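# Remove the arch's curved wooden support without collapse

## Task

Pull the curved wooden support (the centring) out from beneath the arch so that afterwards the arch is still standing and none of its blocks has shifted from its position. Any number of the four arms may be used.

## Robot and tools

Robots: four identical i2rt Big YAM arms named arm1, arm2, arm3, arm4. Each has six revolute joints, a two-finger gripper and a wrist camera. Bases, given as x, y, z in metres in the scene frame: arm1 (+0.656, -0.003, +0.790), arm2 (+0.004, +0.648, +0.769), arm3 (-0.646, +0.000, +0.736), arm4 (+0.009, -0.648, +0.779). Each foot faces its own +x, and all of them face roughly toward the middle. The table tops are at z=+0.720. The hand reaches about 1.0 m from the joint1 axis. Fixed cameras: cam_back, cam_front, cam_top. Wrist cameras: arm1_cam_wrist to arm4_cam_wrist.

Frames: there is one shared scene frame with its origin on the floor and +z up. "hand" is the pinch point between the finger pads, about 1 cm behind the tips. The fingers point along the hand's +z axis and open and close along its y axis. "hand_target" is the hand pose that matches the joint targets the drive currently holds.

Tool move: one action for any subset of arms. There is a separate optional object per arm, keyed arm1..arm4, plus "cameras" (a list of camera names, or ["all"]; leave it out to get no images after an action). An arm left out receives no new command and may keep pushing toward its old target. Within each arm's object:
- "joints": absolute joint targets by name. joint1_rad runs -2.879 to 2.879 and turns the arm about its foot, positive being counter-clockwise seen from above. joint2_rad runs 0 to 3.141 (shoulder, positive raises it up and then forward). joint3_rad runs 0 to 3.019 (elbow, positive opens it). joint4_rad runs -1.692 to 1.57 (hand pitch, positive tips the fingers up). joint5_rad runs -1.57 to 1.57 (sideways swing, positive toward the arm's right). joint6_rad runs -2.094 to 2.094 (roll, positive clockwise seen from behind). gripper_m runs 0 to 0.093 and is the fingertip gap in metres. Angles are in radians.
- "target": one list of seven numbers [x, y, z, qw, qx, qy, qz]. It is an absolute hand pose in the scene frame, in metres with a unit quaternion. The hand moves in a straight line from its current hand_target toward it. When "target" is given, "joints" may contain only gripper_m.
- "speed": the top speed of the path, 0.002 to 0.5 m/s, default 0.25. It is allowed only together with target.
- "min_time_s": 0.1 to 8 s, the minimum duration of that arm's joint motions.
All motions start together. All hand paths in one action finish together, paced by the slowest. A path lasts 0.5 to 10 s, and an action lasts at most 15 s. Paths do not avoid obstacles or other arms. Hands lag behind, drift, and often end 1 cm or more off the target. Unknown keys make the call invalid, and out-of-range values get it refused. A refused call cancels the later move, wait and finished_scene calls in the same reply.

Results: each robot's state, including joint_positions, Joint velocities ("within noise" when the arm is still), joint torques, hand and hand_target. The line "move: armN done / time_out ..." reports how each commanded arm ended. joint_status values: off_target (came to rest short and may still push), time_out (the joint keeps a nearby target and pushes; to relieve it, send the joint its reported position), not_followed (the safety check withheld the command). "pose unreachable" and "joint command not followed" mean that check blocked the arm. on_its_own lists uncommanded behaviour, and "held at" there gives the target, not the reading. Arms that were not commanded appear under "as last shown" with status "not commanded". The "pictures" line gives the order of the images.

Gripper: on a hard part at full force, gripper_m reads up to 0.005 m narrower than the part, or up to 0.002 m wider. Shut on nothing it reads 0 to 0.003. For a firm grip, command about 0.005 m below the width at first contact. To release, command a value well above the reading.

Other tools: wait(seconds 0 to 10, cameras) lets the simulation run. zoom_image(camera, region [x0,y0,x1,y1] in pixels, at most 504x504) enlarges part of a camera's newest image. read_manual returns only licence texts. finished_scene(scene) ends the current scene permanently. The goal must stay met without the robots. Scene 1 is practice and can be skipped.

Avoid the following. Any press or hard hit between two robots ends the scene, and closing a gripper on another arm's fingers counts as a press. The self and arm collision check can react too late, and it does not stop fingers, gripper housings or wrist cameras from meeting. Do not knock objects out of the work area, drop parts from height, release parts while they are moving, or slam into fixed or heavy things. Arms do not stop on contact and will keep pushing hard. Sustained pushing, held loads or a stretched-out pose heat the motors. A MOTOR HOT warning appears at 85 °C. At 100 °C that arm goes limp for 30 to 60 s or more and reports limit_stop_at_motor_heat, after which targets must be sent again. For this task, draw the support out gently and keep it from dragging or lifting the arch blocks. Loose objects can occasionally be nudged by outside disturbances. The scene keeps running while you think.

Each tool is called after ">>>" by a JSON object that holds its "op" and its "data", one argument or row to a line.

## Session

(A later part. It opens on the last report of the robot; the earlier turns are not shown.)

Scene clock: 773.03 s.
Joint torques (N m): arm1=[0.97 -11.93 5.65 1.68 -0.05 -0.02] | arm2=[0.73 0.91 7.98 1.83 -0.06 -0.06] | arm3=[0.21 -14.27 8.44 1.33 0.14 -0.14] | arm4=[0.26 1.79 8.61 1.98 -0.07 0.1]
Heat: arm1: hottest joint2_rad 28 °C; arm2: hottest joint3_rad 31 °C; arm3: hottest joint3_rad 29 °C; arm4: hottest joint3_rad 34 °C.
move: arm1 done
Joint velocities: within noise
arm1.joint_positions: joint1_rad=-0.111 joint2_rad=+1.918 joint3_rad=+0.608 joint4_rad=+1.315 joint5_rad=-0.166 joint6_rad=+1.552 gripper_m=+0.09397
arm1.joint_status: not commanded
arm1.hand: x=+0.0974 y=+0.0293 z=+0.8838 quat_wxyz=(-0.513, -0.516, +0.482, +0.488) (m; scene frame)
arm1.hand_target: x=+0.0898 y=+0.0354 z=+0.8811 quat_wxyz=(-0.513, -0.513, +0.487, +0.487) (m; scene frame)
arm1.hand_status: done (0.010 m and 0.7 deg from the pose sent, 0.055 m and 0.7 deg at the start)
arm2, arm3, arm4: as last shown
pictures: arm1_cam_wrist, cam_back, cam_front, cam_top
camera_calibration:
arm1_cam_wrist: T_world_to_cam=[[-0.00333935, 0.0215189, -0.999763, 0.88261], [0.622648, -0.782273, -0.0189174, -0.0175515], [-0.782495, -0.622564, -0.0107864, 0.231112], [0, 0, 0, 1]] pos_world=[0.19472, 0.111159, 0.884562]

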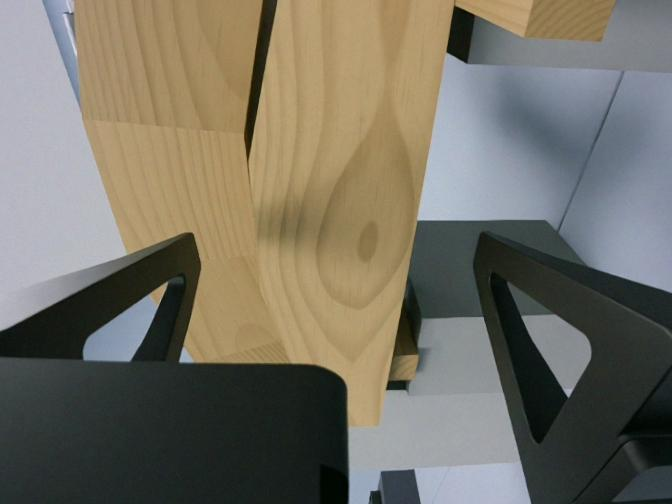

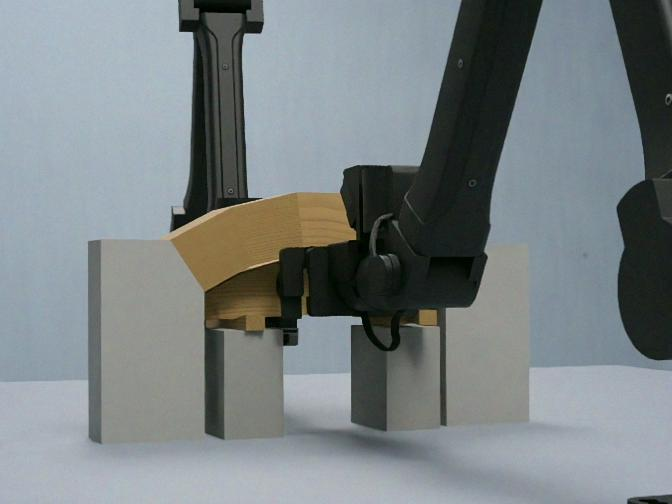

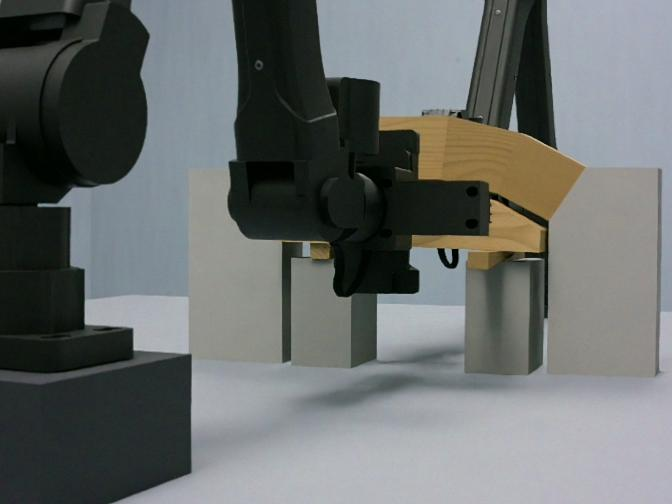

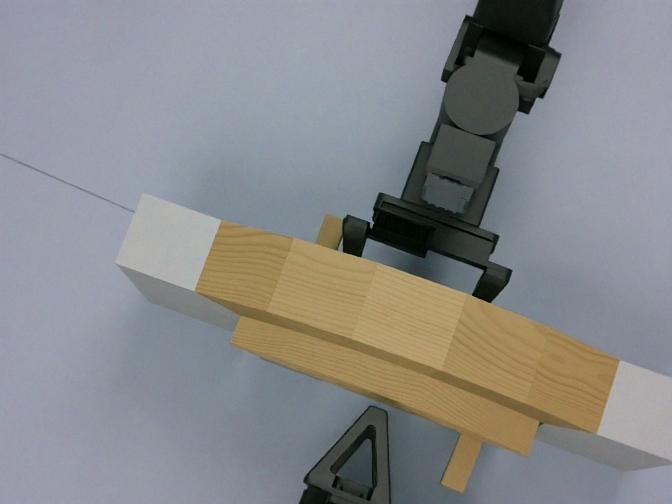

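>>> {"op": "move", "data": {
  "arm1": {"target": [0.066, 0.0341, 0.8808, 0.51292, 0.51292, -0.48674, -0.48674], "speed": 0.04},
  "cameras": ["arm1_cam_wrist", "cam_top", "cam_back", "cam_front"]
}}

>>> {"op": "zoom_image", "data": {
  "camera": "cam_top",
  "region": [220, 260, 560, 504]
}}

>>> {"op": "zoom_image", "data": {
  "camera": "arm1_cam_wrist",
  "region": [100, 0, 560, 345]
}}

Scene clock: 794.40 s.
Joint torques (N m): arm1=[1.73 -12.75 6.15 1.58 0.16 -0.02] | arm2=[0.62 0.62 8.03 1.83 -0.06 -0.06] | arm3=[0.21 -14.92 8.43 1.54 0.11 -0.06] | arm4=[0.26 1.79 8.59 1.96 -0.07 0.1]
Heat: arm1: hottest joint2_rad 28 °C; arm2: hottest joint3_rad 31 °C; arm3: hottest joint3_rad 29 °C; arm4: hottest joint3_rad 34 °C.
move: arm1 done
Joint velocities: within noise
arm1.joint_positions: joint1_rad=-0.111 joint2_rad=+1.941 joint3_rad=+0.672 joint4_rad=+1.273 joint5_rad=-0.163 joint6_rad=+1.552 gripper_m=+0.09397
arm1.joint_status: not commanded
arm1.hand: x=+0.0748 y=+0.0323 z=+0.8833 quat_wxyz=(-0.512, -0.516, +0.483, +0.488) (m; scene frame)
arm1.hand_target: x=+0.0663 y=+0.0339 z=+0.8809 quat_wxyz=(-0.513, -0.513, +0.487, +0.487) (m; scene frame)
arm1.hand_status: done (0.009 m and 0.6 deg from the pose sent, 0.032 m and 0.7 deg at the start)
arm2, arm3, arm4: as last shown
pictures: arm1_cam_wrist, cam_back, cam_front, cam_top
camera_calibration:
arm1_cam_wrist: T_world_to_cam=[[-0.00205635, 0.0214738, -0.999767, 0.881869], [0.619721, -0.784613, -0.0181272, -0.00149578], [-0.784819, -0.619614, -0.0116944, 0.216201], [0, 0, 0, 1]] pos_world=[0.172419, 0.11385, 0.884165]

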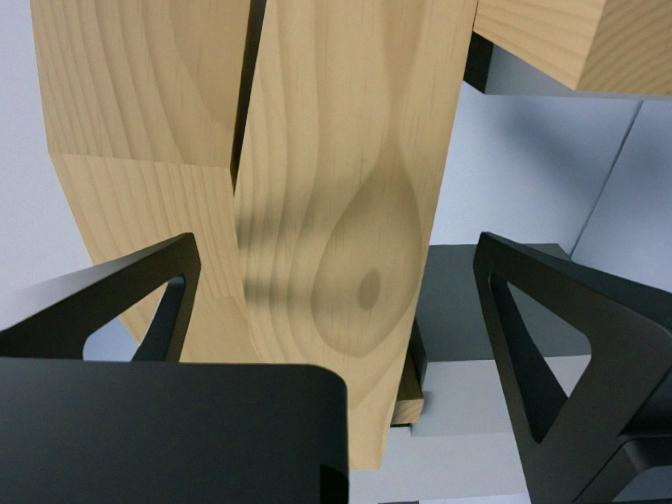

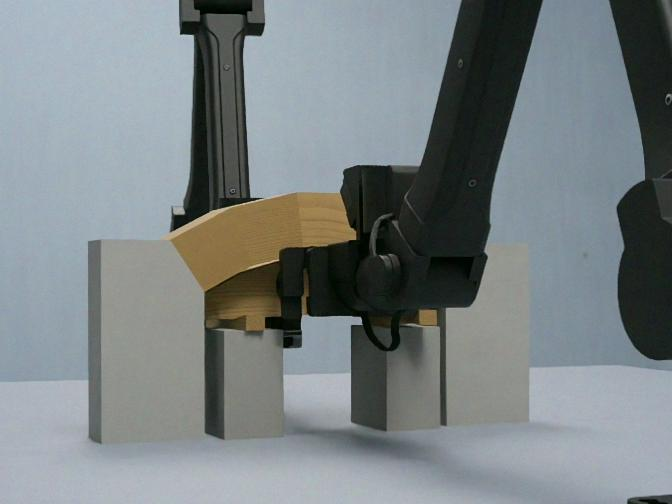

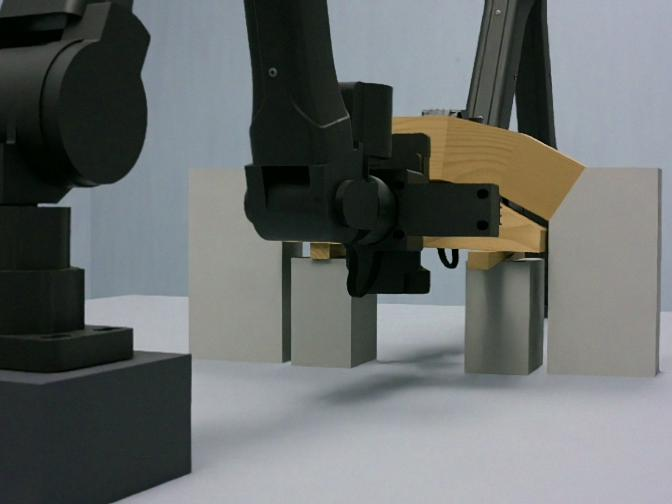

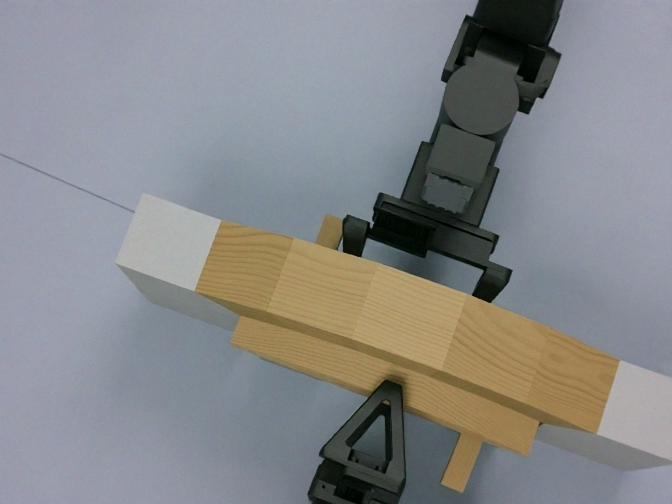

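Scaled by 1.482 from the camera's 672x504 image, which has a finer 960x720 frame.

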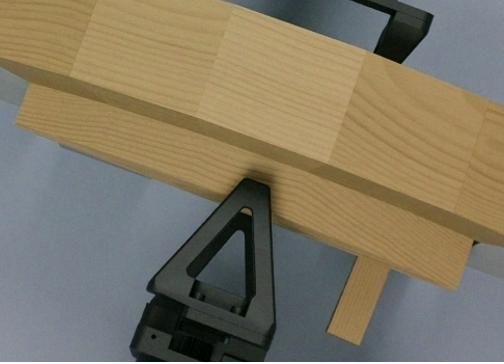

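Scaled by 1.096 from the camera's 672x504 image, which has a finer 960x720 frame.

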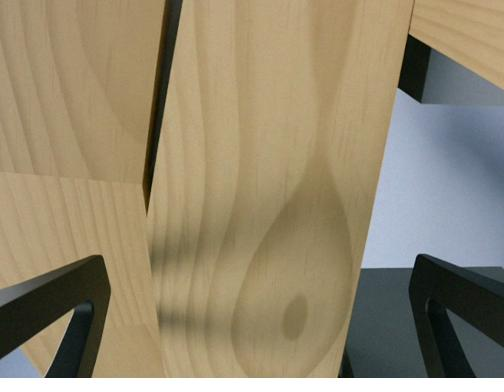

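>>> {"op": "move", "data": {
  "arm1": {"joints": {"gripper_m": 0.064}},
  "cameras": ["arm1_cam_wrist", "cam_front"]
}}

>>> {"op": "zoom_image", "data": {
  "camera": "arm1_cam_wrist",
  "region": [100, 100, 560, 400]
}}

Scene clock: 813.57 s.
Joint torques (N m): arm1=[1.73 -12.81 6.19 1.63 0.15 -0.02] | arm2=[0.62 0.73 8.03 1.8 -0.05 -0.06] | arm3=[-0.03 -15.27 8.29 1.4 0.17 -0.08] | arm4=[0.32 1.79 8.59 1.98 -0.06 0.1]
Heat: arm1: hottest joint2_rad 28 °C; arm2: hottest joint3_rad 31 °C; arm3: hottest joint3_rad 30 °C; arm4: hottest joint3_rad 34 °C.
move: arm1 done
Joint velocities: within noise
arm1.joint_positions: joint1_rad=-0.111 joint2_rad=+1.942 joint3_rad=+0.672 joint4_rad=+1.273 joint5_rad=-0.162 joint6_rad=+1.552 gripper_m=+0.06422
arm1.joint_status: all done
arm1.hand: x=+0.0748 y=+0.0324 z=+0.8831 quat_wxyz=(-0.512, -0.516, +0.483, +0.488) (m; scene frame)
arm1.hand_target: x=+0.0664 y=+0.0340 z=+0.8807 quat_wxyz=(-0.513, -0.513, +0.487, +0.487) (m; scene frame)
arm1.hand_status: not commanded
arm2, arm3, arm4: as last shown
pictures: arm1_cam_wrist, cam_front
camera_calibration:
arm1_cam_wrist: T_world_to_cam=[[-0.00167185, 0.0210069, -0.999778, 0.881664], [0.619445, -0.784844, -0.0175266, -0.00194024], [-0.785038, -0.619337, -0.0117005, 0.21635], [0, 0, 0, 1]] pos_world=[0.172519, 0.11395, 0.883966]

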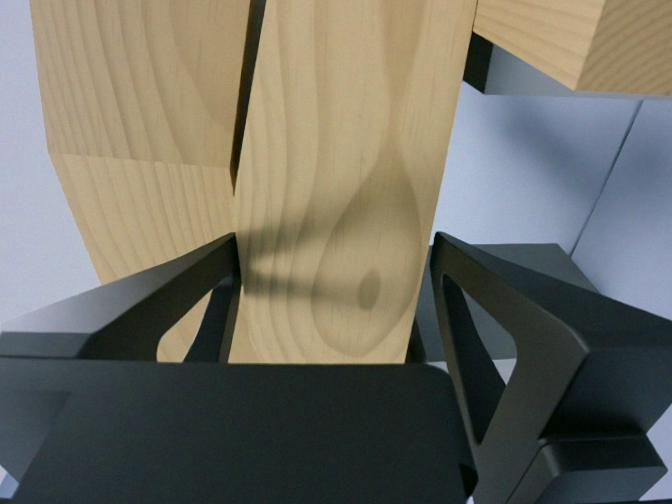

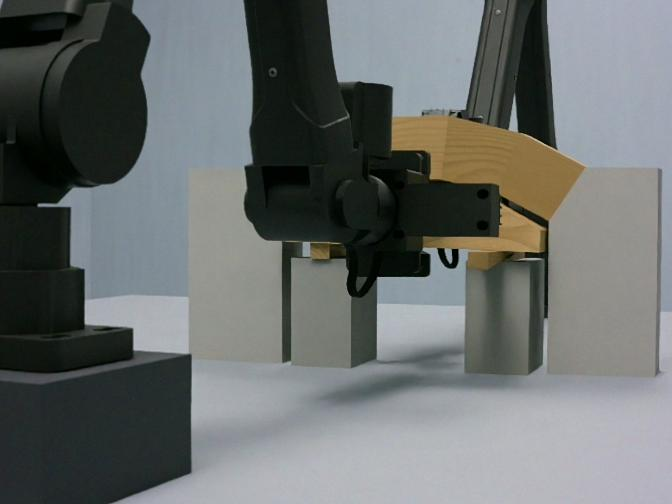

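Scaled by 1.096 from the camera's 672x504 image, which has a finer 960x720 frame.

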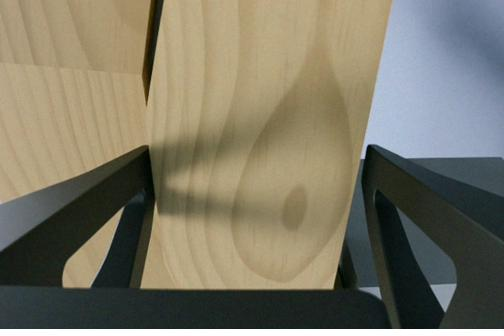

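>>> {"op": "move", "data": {
  "arm1": {"joints": {"gripper_m": 0.059}},
  "cameras": ["arm1_cam_wrist"]
}}

>>> {"op": "move", "data": {
  "arm1": {"joints": {"gripper_m": 0.052}},
  "cameras": ["arm1_cam_wrist", "cam_front", "cam_top"]
}}

Scene clock: 818.40 s.
Joint torques (N m): arm1=[1.9 -12.81 6.01 1.63 0.15 -0.06] | arm2=[0.62 0.79 8.02 1.7 -0.04 -0.06] | arm3=[0.38 -14.68 8.46 1.44 0.13 -0.08] | arm4=[0.32 1.79 8.61 1.96 -0.07 0.1]
Heat: arm1: hottest joint2_rad 28 °C; arm2: hottest joint3_rad 31 °C; arm3: hottest joint3_rad 30 °C; arm4: hottest joint3_rad 34 °C.
move: arm1 done
Joint velocities: within noise
arm1.joint_positions: joint1_rad=-0.111 joint2_rad=+1.942 joint3_rad=+0.674 joint4_rad=+1.273 joint5_rad=-0.162 joint6_rad=+1.554 gripper_m=+0.05942
arm1.joint_status: all done
arm1.hand: x=+0.0742 y=+0.0325 z=+0.8837 quat_wxyz=(-0.513, -0.515, +0.483, +0.488) (m; scene frame)
arm1.hand_target: x=+0.0663 y=+0.0340 z=+0.8808 quat_wxyz=(-0.513, -0.513, +0.487, +0.487) (m; scene frame)
arm1.hand_status: not commanded
arm2.joint_positions: joint1_rad=+0.035 joint2_rad=+0.581 joint3_rad=+1.322 joint4_rad=-1.476 joint5_rad=-0.258 joint6_rad=+0.686 gripper_m=+0.09396
arm2.joint_status: not commanded
arm2.hand: x=+0.0568 y=+0.4448 z=+1.2589 quat_wxyz=(-0.415, -0.786, -0.456, +0.052) (m; scene frame)
arm2.hand_target: x=+0.0567 y=+0.4465 z=+1.2676 quat_wxyz=(-0.424, -0.781, -0.455, +0.057) (m; scene frame)
arm2.hand_status: not commanded
arm3: as last shown
arm4.joint_positions: joint1_rad=-0.532 joint2_rad=+0.626 joint3_rad=+1.451 joint4_rad=-1.405 joint5_rad=+0.055 joint6_rad=-0.721 gripper_m=+0.09396
arm4.joint_status: not commanded
arm4.hand: x=+0.1251 y=-0.4552 z=+1.3292 quat_wxyz=(-0.469, +0.683, -0.557, -0.063) (m; scene frame)
arm4.hand_target: x=+0.1239 y=-0.4576 z=+1.3420 quat_wxyz=(-0.482, +0.677, -0.553, -0.066) (m; scene frame)
arm4.hand_status: not commanded
pictures: arm1_cam_wrist
camera_calibration:
arm1_cam_wrist: T_world_to_cam=[[-0.00349176, 0.0192838, -0.999808, 0.882594], [0.619353, -0.784922, -0.0173023, -0.00167327], [-0.785105, -0.619294, -0.00920274, 0.213604], [0, 0, 0, 1]] pos_world=[0.171819, 0.11395, 0.884361]

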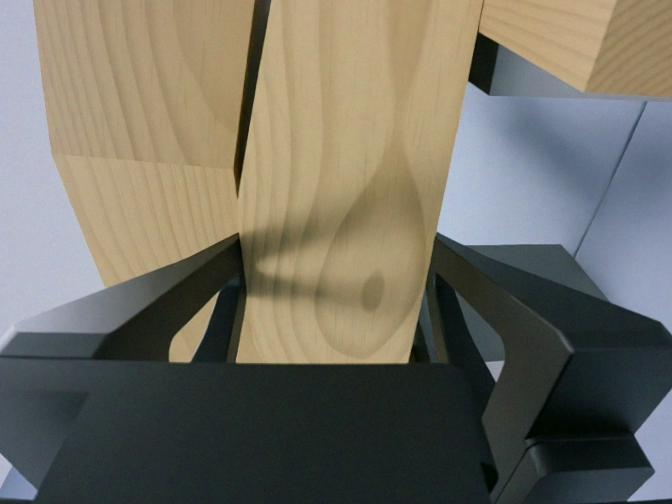

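Scene clock: 818.80 s.
Joint torques (N m): arm1=[1.67 -12.63 6.04 1.61 0.15 -0.07] | arm2=[0.67 0.67 7.99 1.78 -0.06 -0.06] | arm3=[0.26 -15.5 8.57 1.59 0.14 -0.1] | arm4=[0.32 1.79 8.59 1.96 -0.07 0.1]
Heat: arm1: hottest joint2_rad 28 °C; arm2: hottest joint3_rad 31 °C; arm3: hottest joint3_rad 30 °C; arm4: hottest joint3_rad 34 °C.
move: arm1 off_target
Joint velocities: within noise
arm1.joint_positions: joint1_rad=-0.111 joint2_rad=+1.942 joint3_rad=+0.674 joint4_rad=+1.273 joint5_rad=-0.162 joint6_rad=+1.557 gripper_m=+0.05812
arm1.joint_status: gripper_m off_target (ended at +0.05814, target +0.05200)
arm1.hand: x=+0.0742 y=+0.0325 z=+0.8837 quat_wxyz=(-0.513, -0.514, +0.484, +0.488) (m; scene frame)
arm1.hand_target: x=+0.0663 y=+0.0340 z=+0.8808 quat_wxyz=(-0.513, -0.513, +0.487, +0.487) (m; scene frame)
arm1.hand_status: not commanded
arm2, arm3, arm4: as last shown
pictures: arm1_cam_wrist, cam_front, cam_top
camera_calibration:
arm1_cam_wrist: T_world_to_cam=[[-0.00324786, 0.0162709, -0.999862, 0.882744], [0.61936, -0.784968, -0.0147857, -0.00389675], [-0.7851, -0.619323, -0.00752806, 0.212124], [0, 0, 0, 1]] pos_world=[0.171819, 0.113952, 0.884162]

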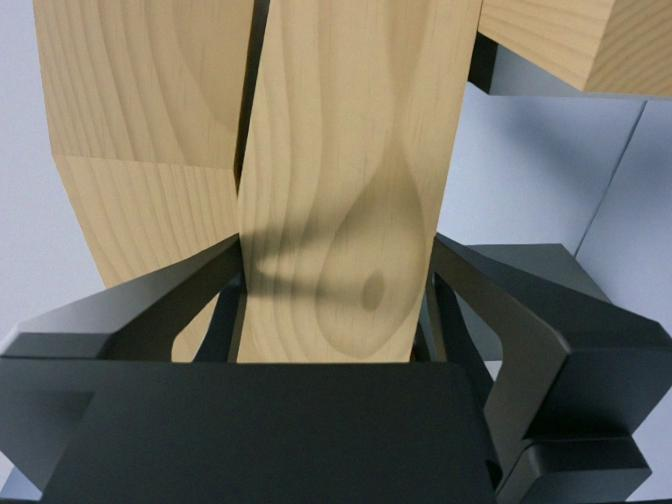

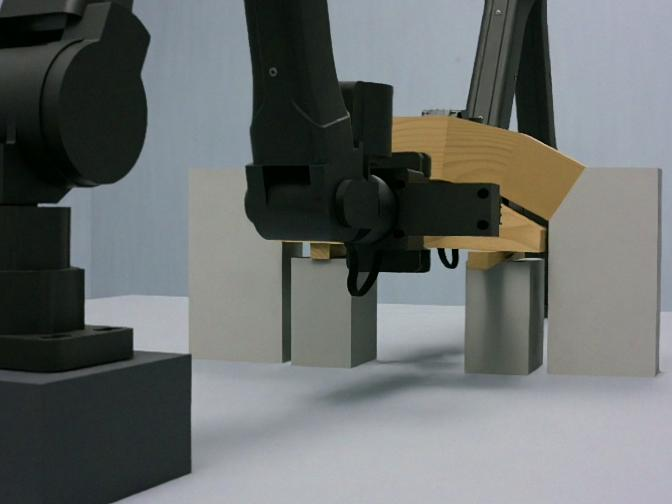

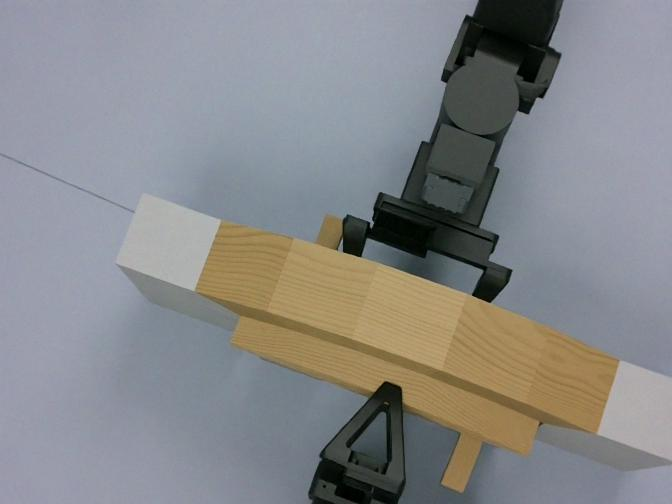

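>>> {"op": "move", "data": {
  "arm1": {"target": [0.080, 0.0347, 0.8812, 0.51292, 0.51292, -0.48674, -0.48674], "speed": 0.02},
  "cameras": ["arm1_cam_wrist", "cam_front", "cam_top"]
}}

Scene clock: 832.47 s.
Joint torques (N m): arm1=[1.26 -14.04 2.92 2.35 -0.02 -0.07] | arm2=[0.56 0.62 8.06 1.73 -0.04 -0.06] | arm3=[0.03 -14.8 8.57 1.68 0.16 -0.11] | arm4=[0.26 1.85 8.59 1.96 -0.07 0.1]
Heat: arm1: hottest joint2_rad 28 °C; arm2: hottest joint3_rad 31 °C; arm3: hottest joint3_rad 30 °C; arm4: hottest joint3_rad 34 °C.
move: arm1 done
Joint velocities: within noise
arm1.joint_positions: joint1_rad=-0.111 joint2_rad=+1.942 joint3_rad=+0.672 joint4_rad=+1.276 joint5_rad=-0.162 joint6_rad=+1.558 gripper_m=+0.05812
arm1.joint_status: not commanded
arm1.hand: x=+0.0750 y=+0.0324 z=+0.8837 quat_wxyz=(-0.514, -0.514, +0.484, +0.488) (m; scene frame)
arm1.hand_target: x=+0.0800 y=+0.0346 z=+0.8811 quat_wxyz=(-0.513, -0.513, +0.487, +0.487) (m; scene frame)
arm1.hand_status: done (0.006 m and 0.3 deg from the pose sent, 0.007 m and 0.4 deg at the start)
arm2, arm4: as last shown
arm3.joint_positions: joint1_rad=+0.024 joint2_rad=+1.913 joint3_rad=+0.940 joint4_rad=+0.965 joint5_rad=-0.018 joint6_rad=+0.003 gripper_m=+0.09289
arm3.joint_status: not commanded
arm3.hand: x=+0.0298 y=+0.0079 z=+0.8851 quat_wxyz=(-0.705, +0.009, -0.709, -0.008) (m; scene frame)
arm3.hand_target: x=+0.0422 y=+0.0122 z=+0.8851 quat_wxyz=(-0.707, +0.010, -0.707, -0.010) (m; scene frame)
arm3.hand_status: not commanded
pictures: arm1_cam_wrist, cam_front, cam_top
camera_calibration:
arm1_cam_wrist: T_world_to_cam=[[-0.00402661, 0.0156437, -0.99987, 0.882759], [0.619349, -0.784977, -0.0147757, -0.00447951], [-0.785106, -0.619327, -0.00652811, 0.211807], [0, 0, 0, 1]] pos_world=[0.17262, 0.113852, 0.88396]

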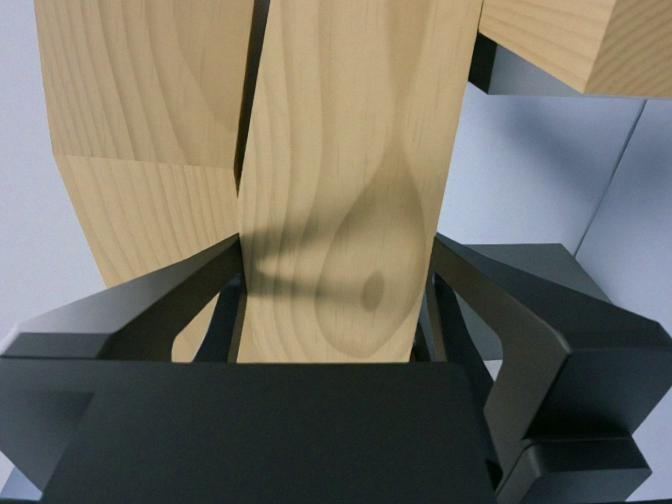

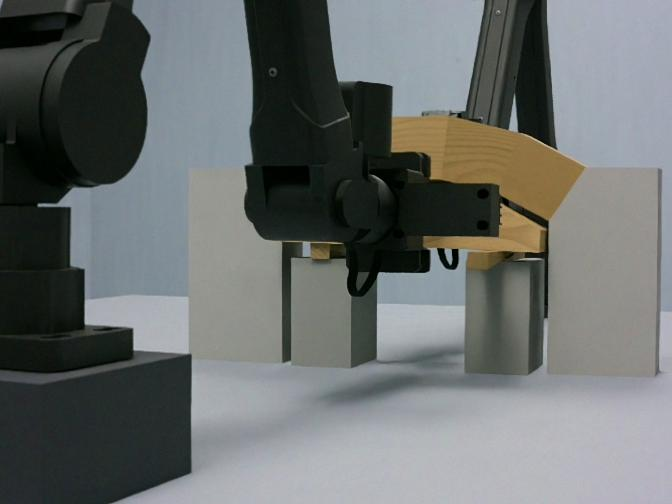

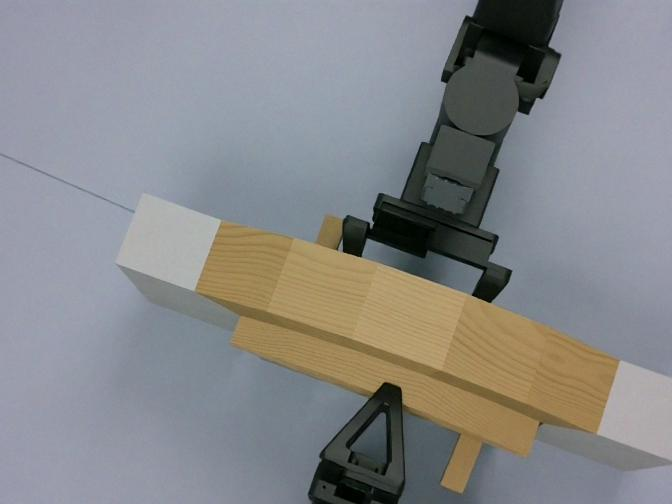

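>>> {"op": "move", "data": {
  "arm1": {"target": [0.098, 0.0354, 0.8816, 0.51292, 0.51292, -0.48674, -0.48674], "speed": 0.03},
  "cameras": ["arm1_cam_wrist", "arm3_cam_wrist", "cam_front", "cam_top"]
}}

>>> {"op": "zoom_image", "data": {
  "camera": "cam_front",
  "region": [400, 150, 600, 300]
}}

Scene clock: 836.70 s.
Joint torques (N m): arm1=[1.14 -13.57 2.59 2.4 -0.14 -0.18] | arm2=[0.56 0.85 8.06 1.78 -0.05 -0.06] | arm3=[0.15 -14.97 8.54 1.51 0.14 -0.07] | arm4=[0.26 1.85 8.61 1.96 -0.07 0.1]
Heat: arm1: hottest joint2_rad 28 °C; arm2: hottest joint3_rad 31 °C; arm3: hottest joint3_rad 30 °C; arm4: hottest joint3_rad 34 °C.
move: arm1 done
Joint velocities: within noise
arm1.joint_positions: joint1_rad=-0.114 joint2_rad=+1.928 joint3_rad=+0.622 joint4_rad=+1.307 joint5_rad=-0.166 joint6_rad=+1.569 gripper_m=+0.05812
arm1.joint_status: not commanded
arm1.hand: x=+0.0928 y=+0.0318 z=+0.8817 quat_wxyz=(-0.516, -0.512, +0.488, +0.484) (m; scene frame)
arm1.hand_target: x=+0.0979 y=+0.0354 z=+0.8816 quat_wxyz=(-0.513, -0.513, +0.487, +0.487) (m; scene frame)
arm1.hand_status: done (0.006 m and 0.5 deg from the pose sent, 0.023 m and 0.4 deg at the start)
arm2, arm3, arm4: as last shown
pictures: arm1_cam_wrist, arm3_cam_wrist, cam_front, cam_top
camera_calibration:
arm1_cam_wrist: T_world_to_cam=[[0.000772498, 0.0041027, -0.999991, 0.880853], [0.619725, -0.784814, -0.00274114, -0.0267035], [-0.784819, -0.619717, -0.00314881, 0.222407], [0, 0, 0, 1]] pos_world=[0.190417, 0.113258, 0.881472]
arm3_cam_wrist: T_world_to_cam=[[0.0295515, -0.999563, -0.000469942, 0.0075485], [-0.588605, -0.0170218, -0.808241, 0.736024], [0.80788, 0.0241614, -0.588851, 0.624788], [0, 0, 0, 1]] pos_world=[-0.0717493, 0.00497792, 0.962796]

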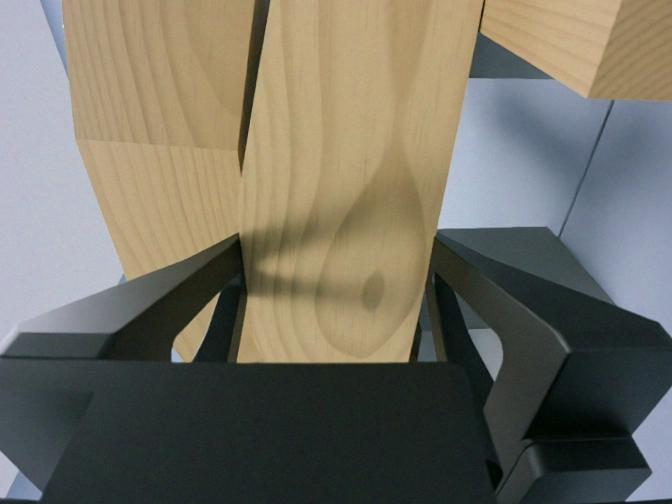

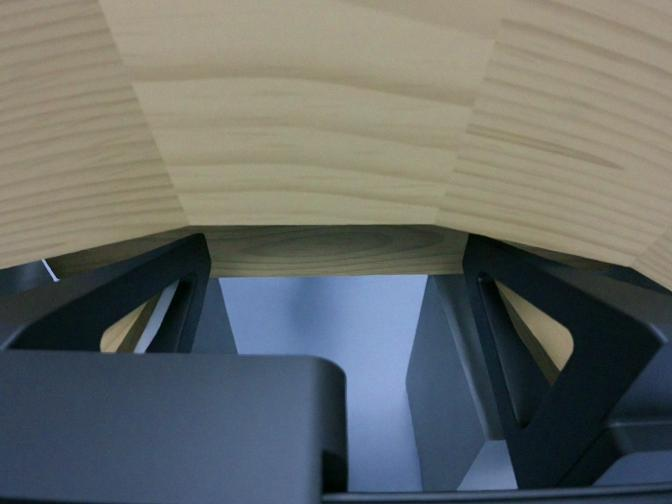

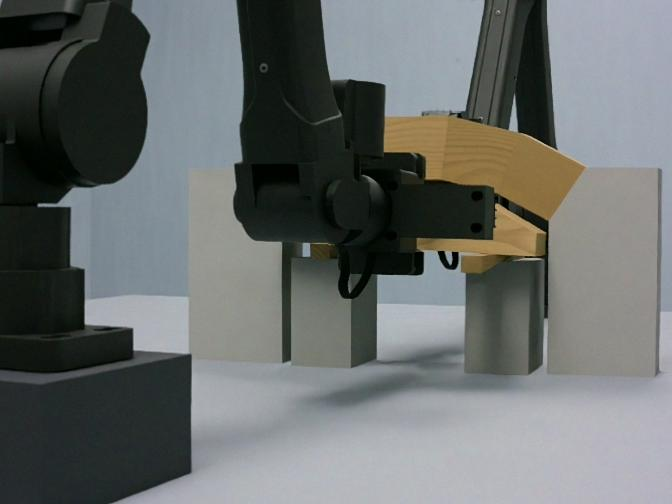

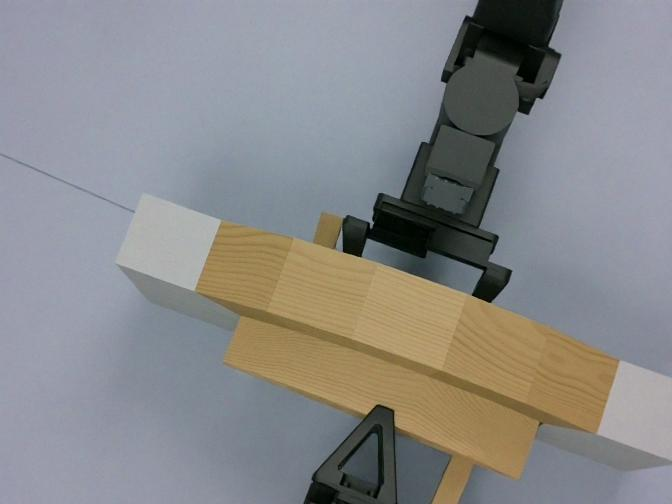

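Scaled by 2.520 from the camera's 672x504 image, which has a finer 960x720 frame.

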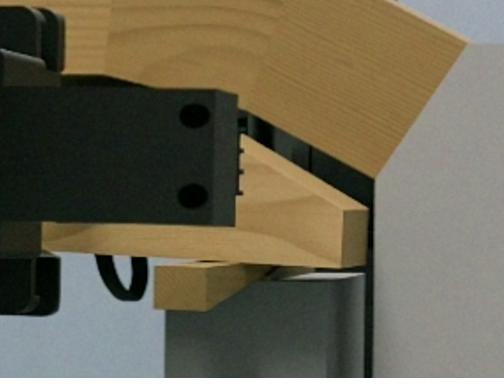

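>>> {"op": "move", "data": {
  "arm2": {"target": [0.14, 0.33, 0.87, 0, 0, 0.7071, -0.7071], "speed": 0.3},
  "cameras": ["arm2_cam_wrist", "cam_front", "cam_top"]
}}

Scene clock: 925.93 s.
Joint torques (N m): arm1=[1.14 -13.68 2.61 2.4 -0.14 -0.19] | arm2=[-0.21 -6.18 0.77 2.52 -0.04 0.01] | arm3=[-0.09 -14.86 8.54 1.58 0.17 -0.1] | arm4=[0.26 1.79 8.59 1.96 -0.07 0.1]
Heat: arm1: hottest joint2_rad 29 °C; arm2: hottest joint3_rad 31 °C; arm3: hottest joint3_rad 30 °C; arm4: hottest joint3_rad 34 °C.
move: arm2 off_target
Joint velocities: within noise
arm1, arm3, arm4: as last shown
arm2.joint_positions: joint1_rad=+0.757 joint2_rad=+1.704 joint3_rad=+0.100 joint4_rad=+1.549 joint5_rad=+0.773 joint6_rad=-1.528 gripper_m=+0.09396
arm2.joint_status: not commanded
arm2.hand: x=+0.1445 y=+0.3300 z=+0.8724 quat_wxyz=(-0.004, -0.002, -0.722, +0.692) (m; scene frame)
arm2.hand_target: x=+0.1402 y=+0.3300 z=+0.8705 quat_wxyz=(+0.002, -0.002, -0.723, +0.691) (m; scene frame)
arm2.hand_status: off_target (0.005 m and 2.5 deg from the pose sent, 0.414 m and 137.9 deg at the start; a joint's target at an end of its range on 25 of 161 steps)
pictures: arm2_cam_wrist, cam_front, cam_top
camera_calibration:
arm2_cam_wrist: T_world_to_cam=[[0.00331004, -0.0505091, 0.998718, -0.855263], [-0.813351, 0.580888, 0.0320735, -0.0991876], [-0.581763, -0.812415, -0.0391589, 0.516354], [0, 0, 0, 1]] pos_world=[0.222552, 0.433912, 0.877568]

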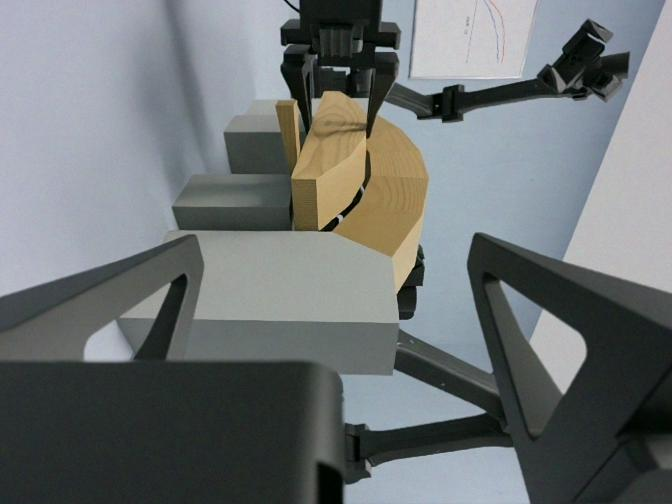

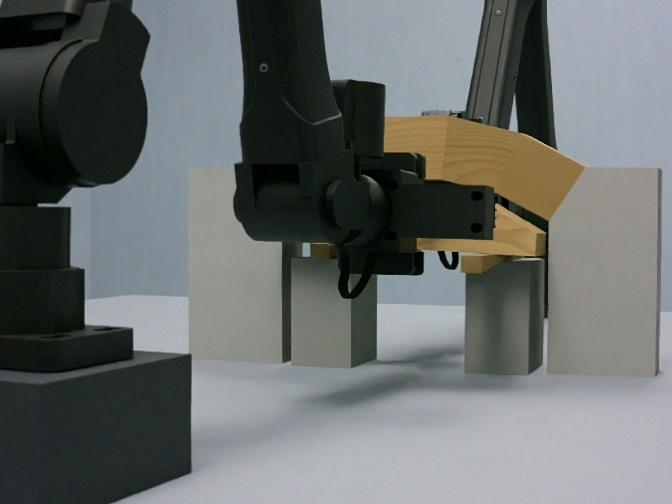

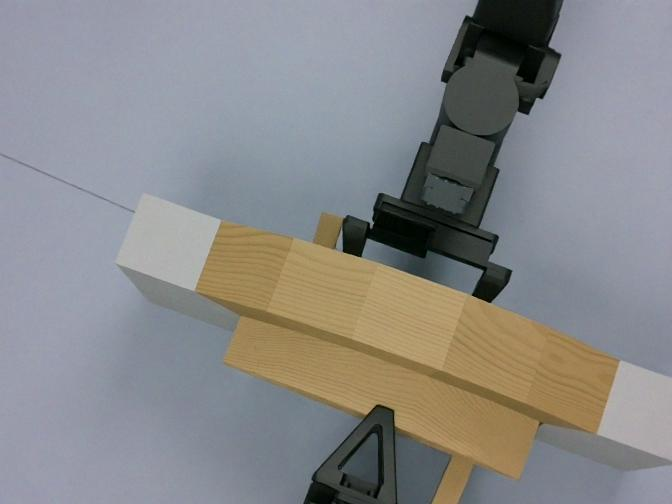

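>>> {"op": "zoom_image", "data": {
  "camera": "arm2_cam_wrist",
  "region": [160, 60, 440, 270]
}}

Scaled by 1.800 from the camera's 672x504 image, which has a finer 960x720 frame.

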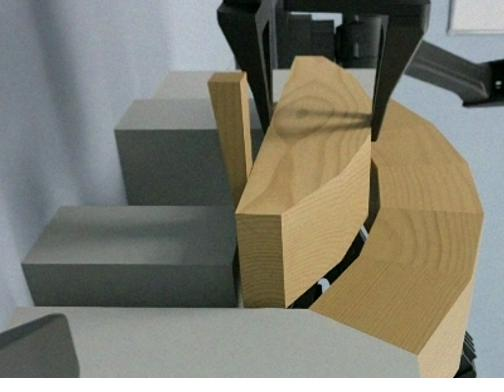

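>>> {"op": "zoom_image", "data": {
  "camera": "cam_front",
  "region": [440, 190, 560, 290]
}}

>>> {"op": "wait", "data": {
  "seconds": 0.1,
  "cameras": ["arm3_cam_wrist", "arm1_cam_wrist", "cam_back"]
}}

>>> {"op": "zoom_image", "data": {
  "camera": "arm3_cam_wrist",
  "region": [0, 200, 336, 450]
}}

>>> {"op": "zoom_image", "data": {
  "camera": "cam_back",
  "region": [190, 230, 330, 350]
}}

>>> {"op": "zoom_image", "data": {
  "camera": "arm1_cam_wrist",
  "region": [400, 0, 672, 200]
}}

Scaled by 4.200 from the camera's 672x504 image, which has a finer 960x720 frame.

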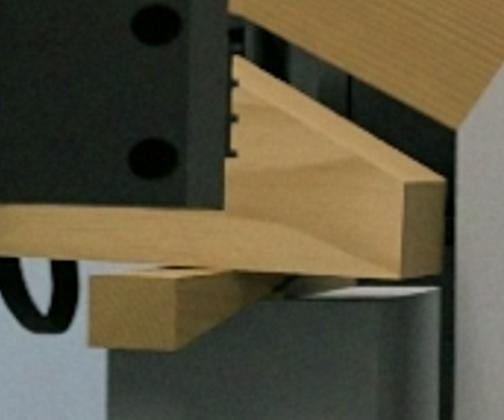

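Scene clock: 959.60 s.
Joint torques (N m): arm1=[1.08 -13.68 2.65 2.39 -0.12 -0.18] | arm2=[-0.21 -6.12 0.83 2.52 -0.04 0] | arm3=[0.44 -15.09 8.55 1.61 0.12 -0.01] | arm4=[0.32 1.85 8.59 1.96 -0.07 0.1]
Heat: arm1: hottest joint2_rad 29 °C; arm2: hottest joint3_rad 29 °C; arm3: hottest joint3_rad 30 °C; arm4: hottest joint3_rad 34 °C.
Joint velocities: within noise
arm1.joint_positions: joint1_rad=-0.114 joint2_rad=+1.928 joint3_rad=+0.622 joint4_rad=+1.307 joint5_rad=-0.166 joint6_rad=+1.569 gripper_m=+0.05812
arm1.joint_status: not commanded
arm1.hand: x=+0.0928 y=+0.0318 z=+0.8817 quat_wxyz=(-0.516, -0.512, +0.488, +0.484) (m; scene frame)
arm1.hand_target: x=+0.0979 y=+0.0354 z=+0.8816 quat_wxyz=(-0.513, -0.513, +0.487, +0.487) (m; scene frame)
arm1.hand_status: not commanded
arm2.joint_positions: joint1_rad=+0.757 joint2_rad=+1.704 joint3_rad=+0.100 joint4_rad=+1.549 joint5_rad=+0.773 joint6_rad=-1.528 gripper_m=+0.09396
arm2.joint_status: not commanded
arm2.hand: x=+0.1445 y=+0.3300 z=+0.8724 quat_wxyz=(-0.004, -0.002, -0.722, +0.692) (m; scene frame)
arm2.hand_target: x=+0.1402 y=+0.3300 z=+0.8705 quat_wxyz=(+0.002, -0.002, -0.723, +0.691) (m; scene frame)
arm2.hand_status: off_target (0.005 m and 2.5 deg from the pose sent, 0.414 m and 137.9 deg at the start; a joint's target at an end of its range on 25 of 161 steps)
arm3.joint_positions: joint1_rad=+0.024 joint2_rad=+1.913 joint3_rad=+0.940 joint4_rad=+0.965 joint5_rad=-0.018 joint6_rad=+0.003 gripper_m=+0.09289
arm3.joint_status: not commanded
arm3.hand: x=+0.0298 y=+0.0079 z=+0.8851 quat_wxyz=(-0.705, +0.009, -0.709, -0.008) (m; scene frame)
arm3.hand_target: x=+0.0422 y=+0.0122 z=+0.8851 quat_wxyz=(-0.707, +0.010, -0.707, -0.010) (m; scene frame)
arm3.hand_status: not commanded
arm4.joint_positions: joint1_rad=-0.532 joint2_rad=+0.626 joint3_rad=+1.451 joint4_rad=-1.405 joint5_rad=+0.055 joint6_rad=-0.721 gripper_m=+0.09396
arm4.joint_status: not commanded
arm4.hand: x=+0.1251 y=-0.4552 z=+1.3292 quat_wxyz=(-0.469, +0.683, -0.557, -0.063) (m; scene frame)
arm4.hand_target: x=+0.1239 y=-0.4576 z=+1.3420 quat_wxyz=(-0.482, +0.677, -0.553, -0.066) (m; scene frame)
arm4.hand_status: not commanded
wait: 0.10 s; at rest from the start
pictures: arm1_cam_wrist, arm3_cam_wrist, cam_back
camera_calibration:
arm1_cam_wrist: T_world_to_cam=[[0.000772498, 0.0041027, -0.999991, 0.880853], [0.619725, -0.784814, -0.00274114, -0.0267035], [-0.784819, -0.619717, -0.00314881, 0.222407], [0, 0, 0, 1]] pos_world=[0.190417, 0.113258, 0.881472]
arm3_cam_wrist: T_world_to_cam=[[0.0295515, -0.999563, -0.000469942, 0.0075485], [-0.588605, -0.0170218, -0.808241, 0.736024], [0.80788, 0.0241614, -0.588851, 0.624788], [0, 0, 0, 1]] pos_world=[-0.0717493, 0.00497792, 0.962796]

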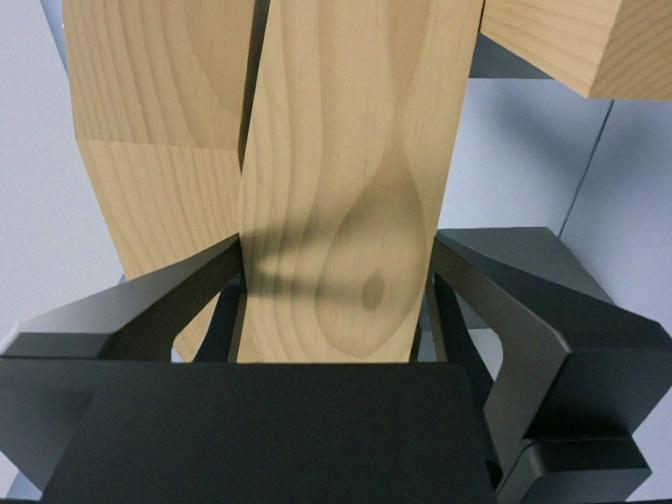

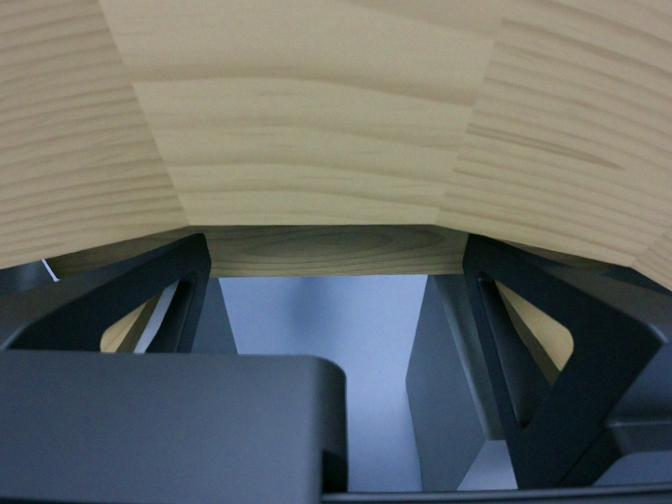

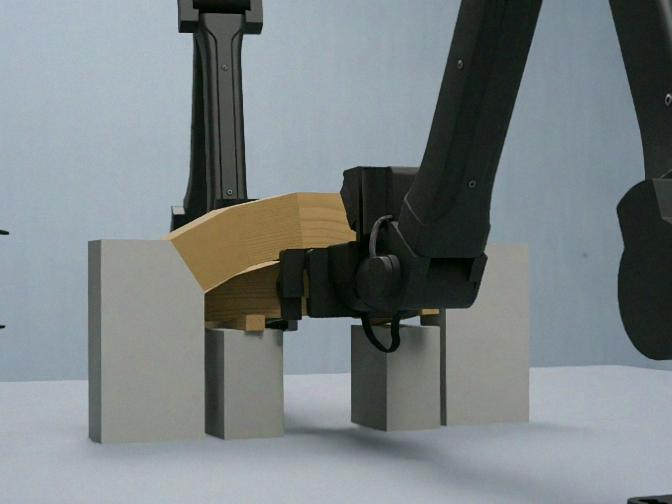

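Scaled by 1.500 from the camera's 672x504 image, which has a finer 960x720 frame.

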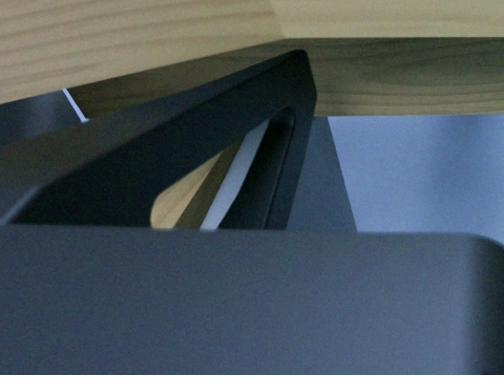

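Scaled by 3.600 from the camera's 672x504 image, which has a finer 960x720 frame.

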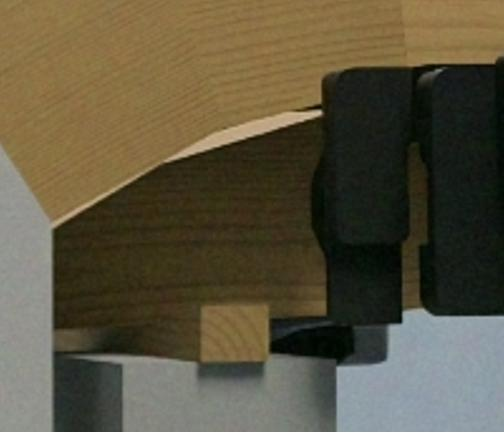

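Scaled by 1.853 from the camera's 672x504 image, which has a finer 960x720 frame.

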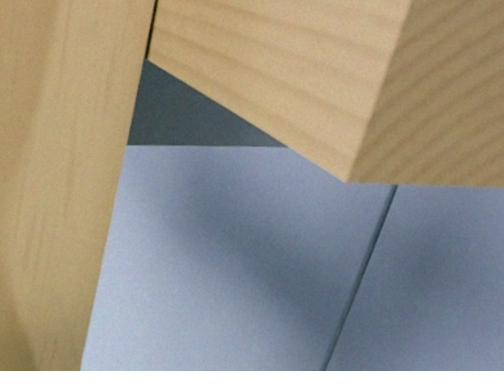

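>>> {"op": "move", "data": {
  "arm2": {"target": [0.142, 0.19, 0.828, -0.0739, 0.0739, 0.7032, -0.7032], "speed": 0.1},
  "cameras": ["arm2_cam_wrist", "cam_front", "cam_top"]
}}

>>> {"op": "zoom_image", "data": {
  "camera": "arm2_cam_wrist",
  "region": [150, 50, 480, 290]
}}

Scene clock: 1123.87 s.
Joint torques (N m): arm1=[1.2 -13.68 2.69 2.39 -0.13 -0.18] | arm2=[-0.09 -10.58 2.69 1.57 0.09 0.04] | arm3=[0.03 -15.56 8.43 1.5 0.15 -0.09] | arm4=[0.32 1.79 8.58 1.96 -0.07 0.1]
Heat: arm1: hottest joint2_rad 29 °C; arm2: hottest joint3_rad 27 °C; arm3: hottest joint3_rad 30 °C; arm4: hottest joint3_rad 35 °C.
move: arm2 done
Joint velocities: within noise
arm1, arm3, arm4: as last shown
arm2.joint_positions: joint1_rad=+0.536 joint2_rad=+2.003 joint3_rad=+0.472 joint4_rad=+1.549 joint5_rad=+0.754 joint6_rad=-1.571 gripper_m=+0.09396
arm2.joint_status: not commanded
arm2.hand: x=+0.1440 y=+0.1950 z=+0.8358 quat_wxyz=(+0.065, -0.076, -0.700, +0.707) (m; scene frame)
arm2.hand_target: x=+0.1419 y=+0.1902 z=+0.8280 quat_wxyz=(+0.074, -0.074, -0.703, +0.703) (m; scene frame)
arm2.hand_status: done (0.009 m and 1.3 deg from the pose sent, 0.147 m and 12.4 deg at the start; a joint's target at an end of its range on 34 of 62 steps)
pictures: arm2_cam_wrist, cam_front, cam_top
camera_calibration:
arm2_cam_wrist: T_world_to_cam=[[-0.00404508, 0.00245123, 0.999989, -0.835769], [-0.68065, 0.732595, -0.00454909, -0.038149], [-0.732598, -0.68066, -0.00129498, 0.369372], [0, 0, 0, 1]] pos_world=[0.241254, 0.281413, 0.836064]

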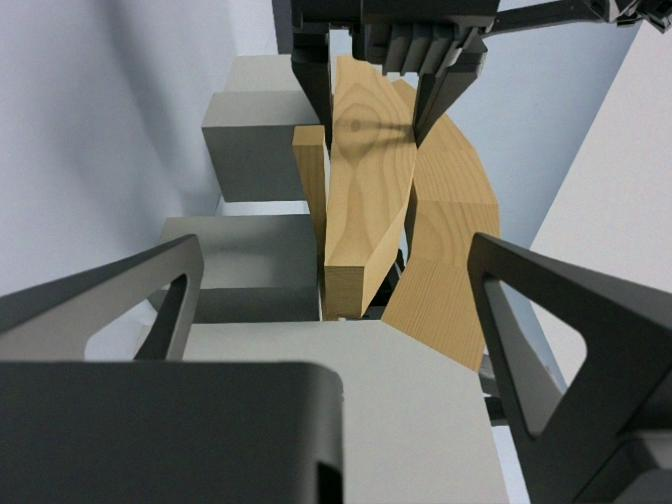

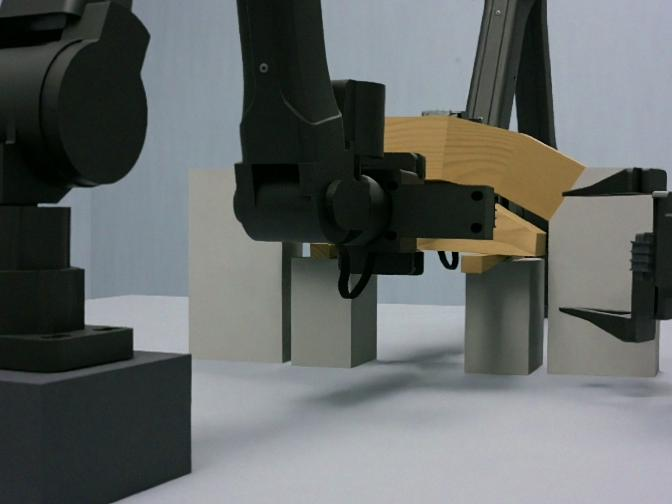

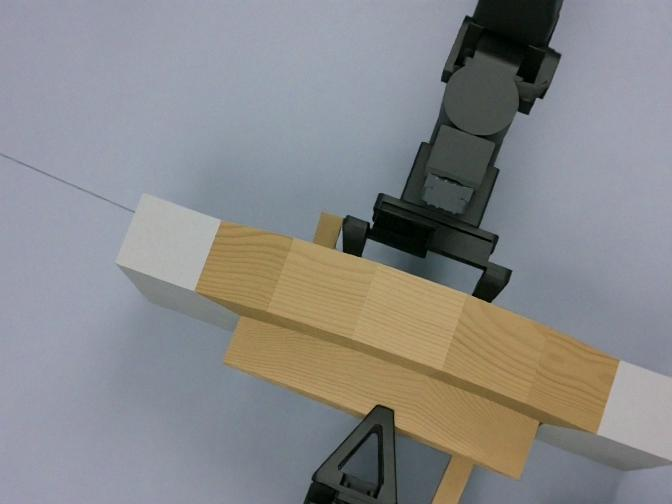

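Scaled by 1.527 from the camera's 672x504 image, which has a finer 960x720 frame.

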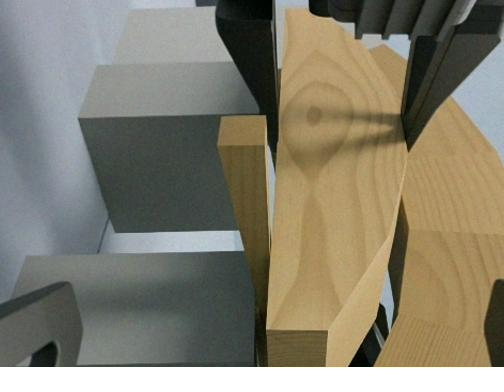

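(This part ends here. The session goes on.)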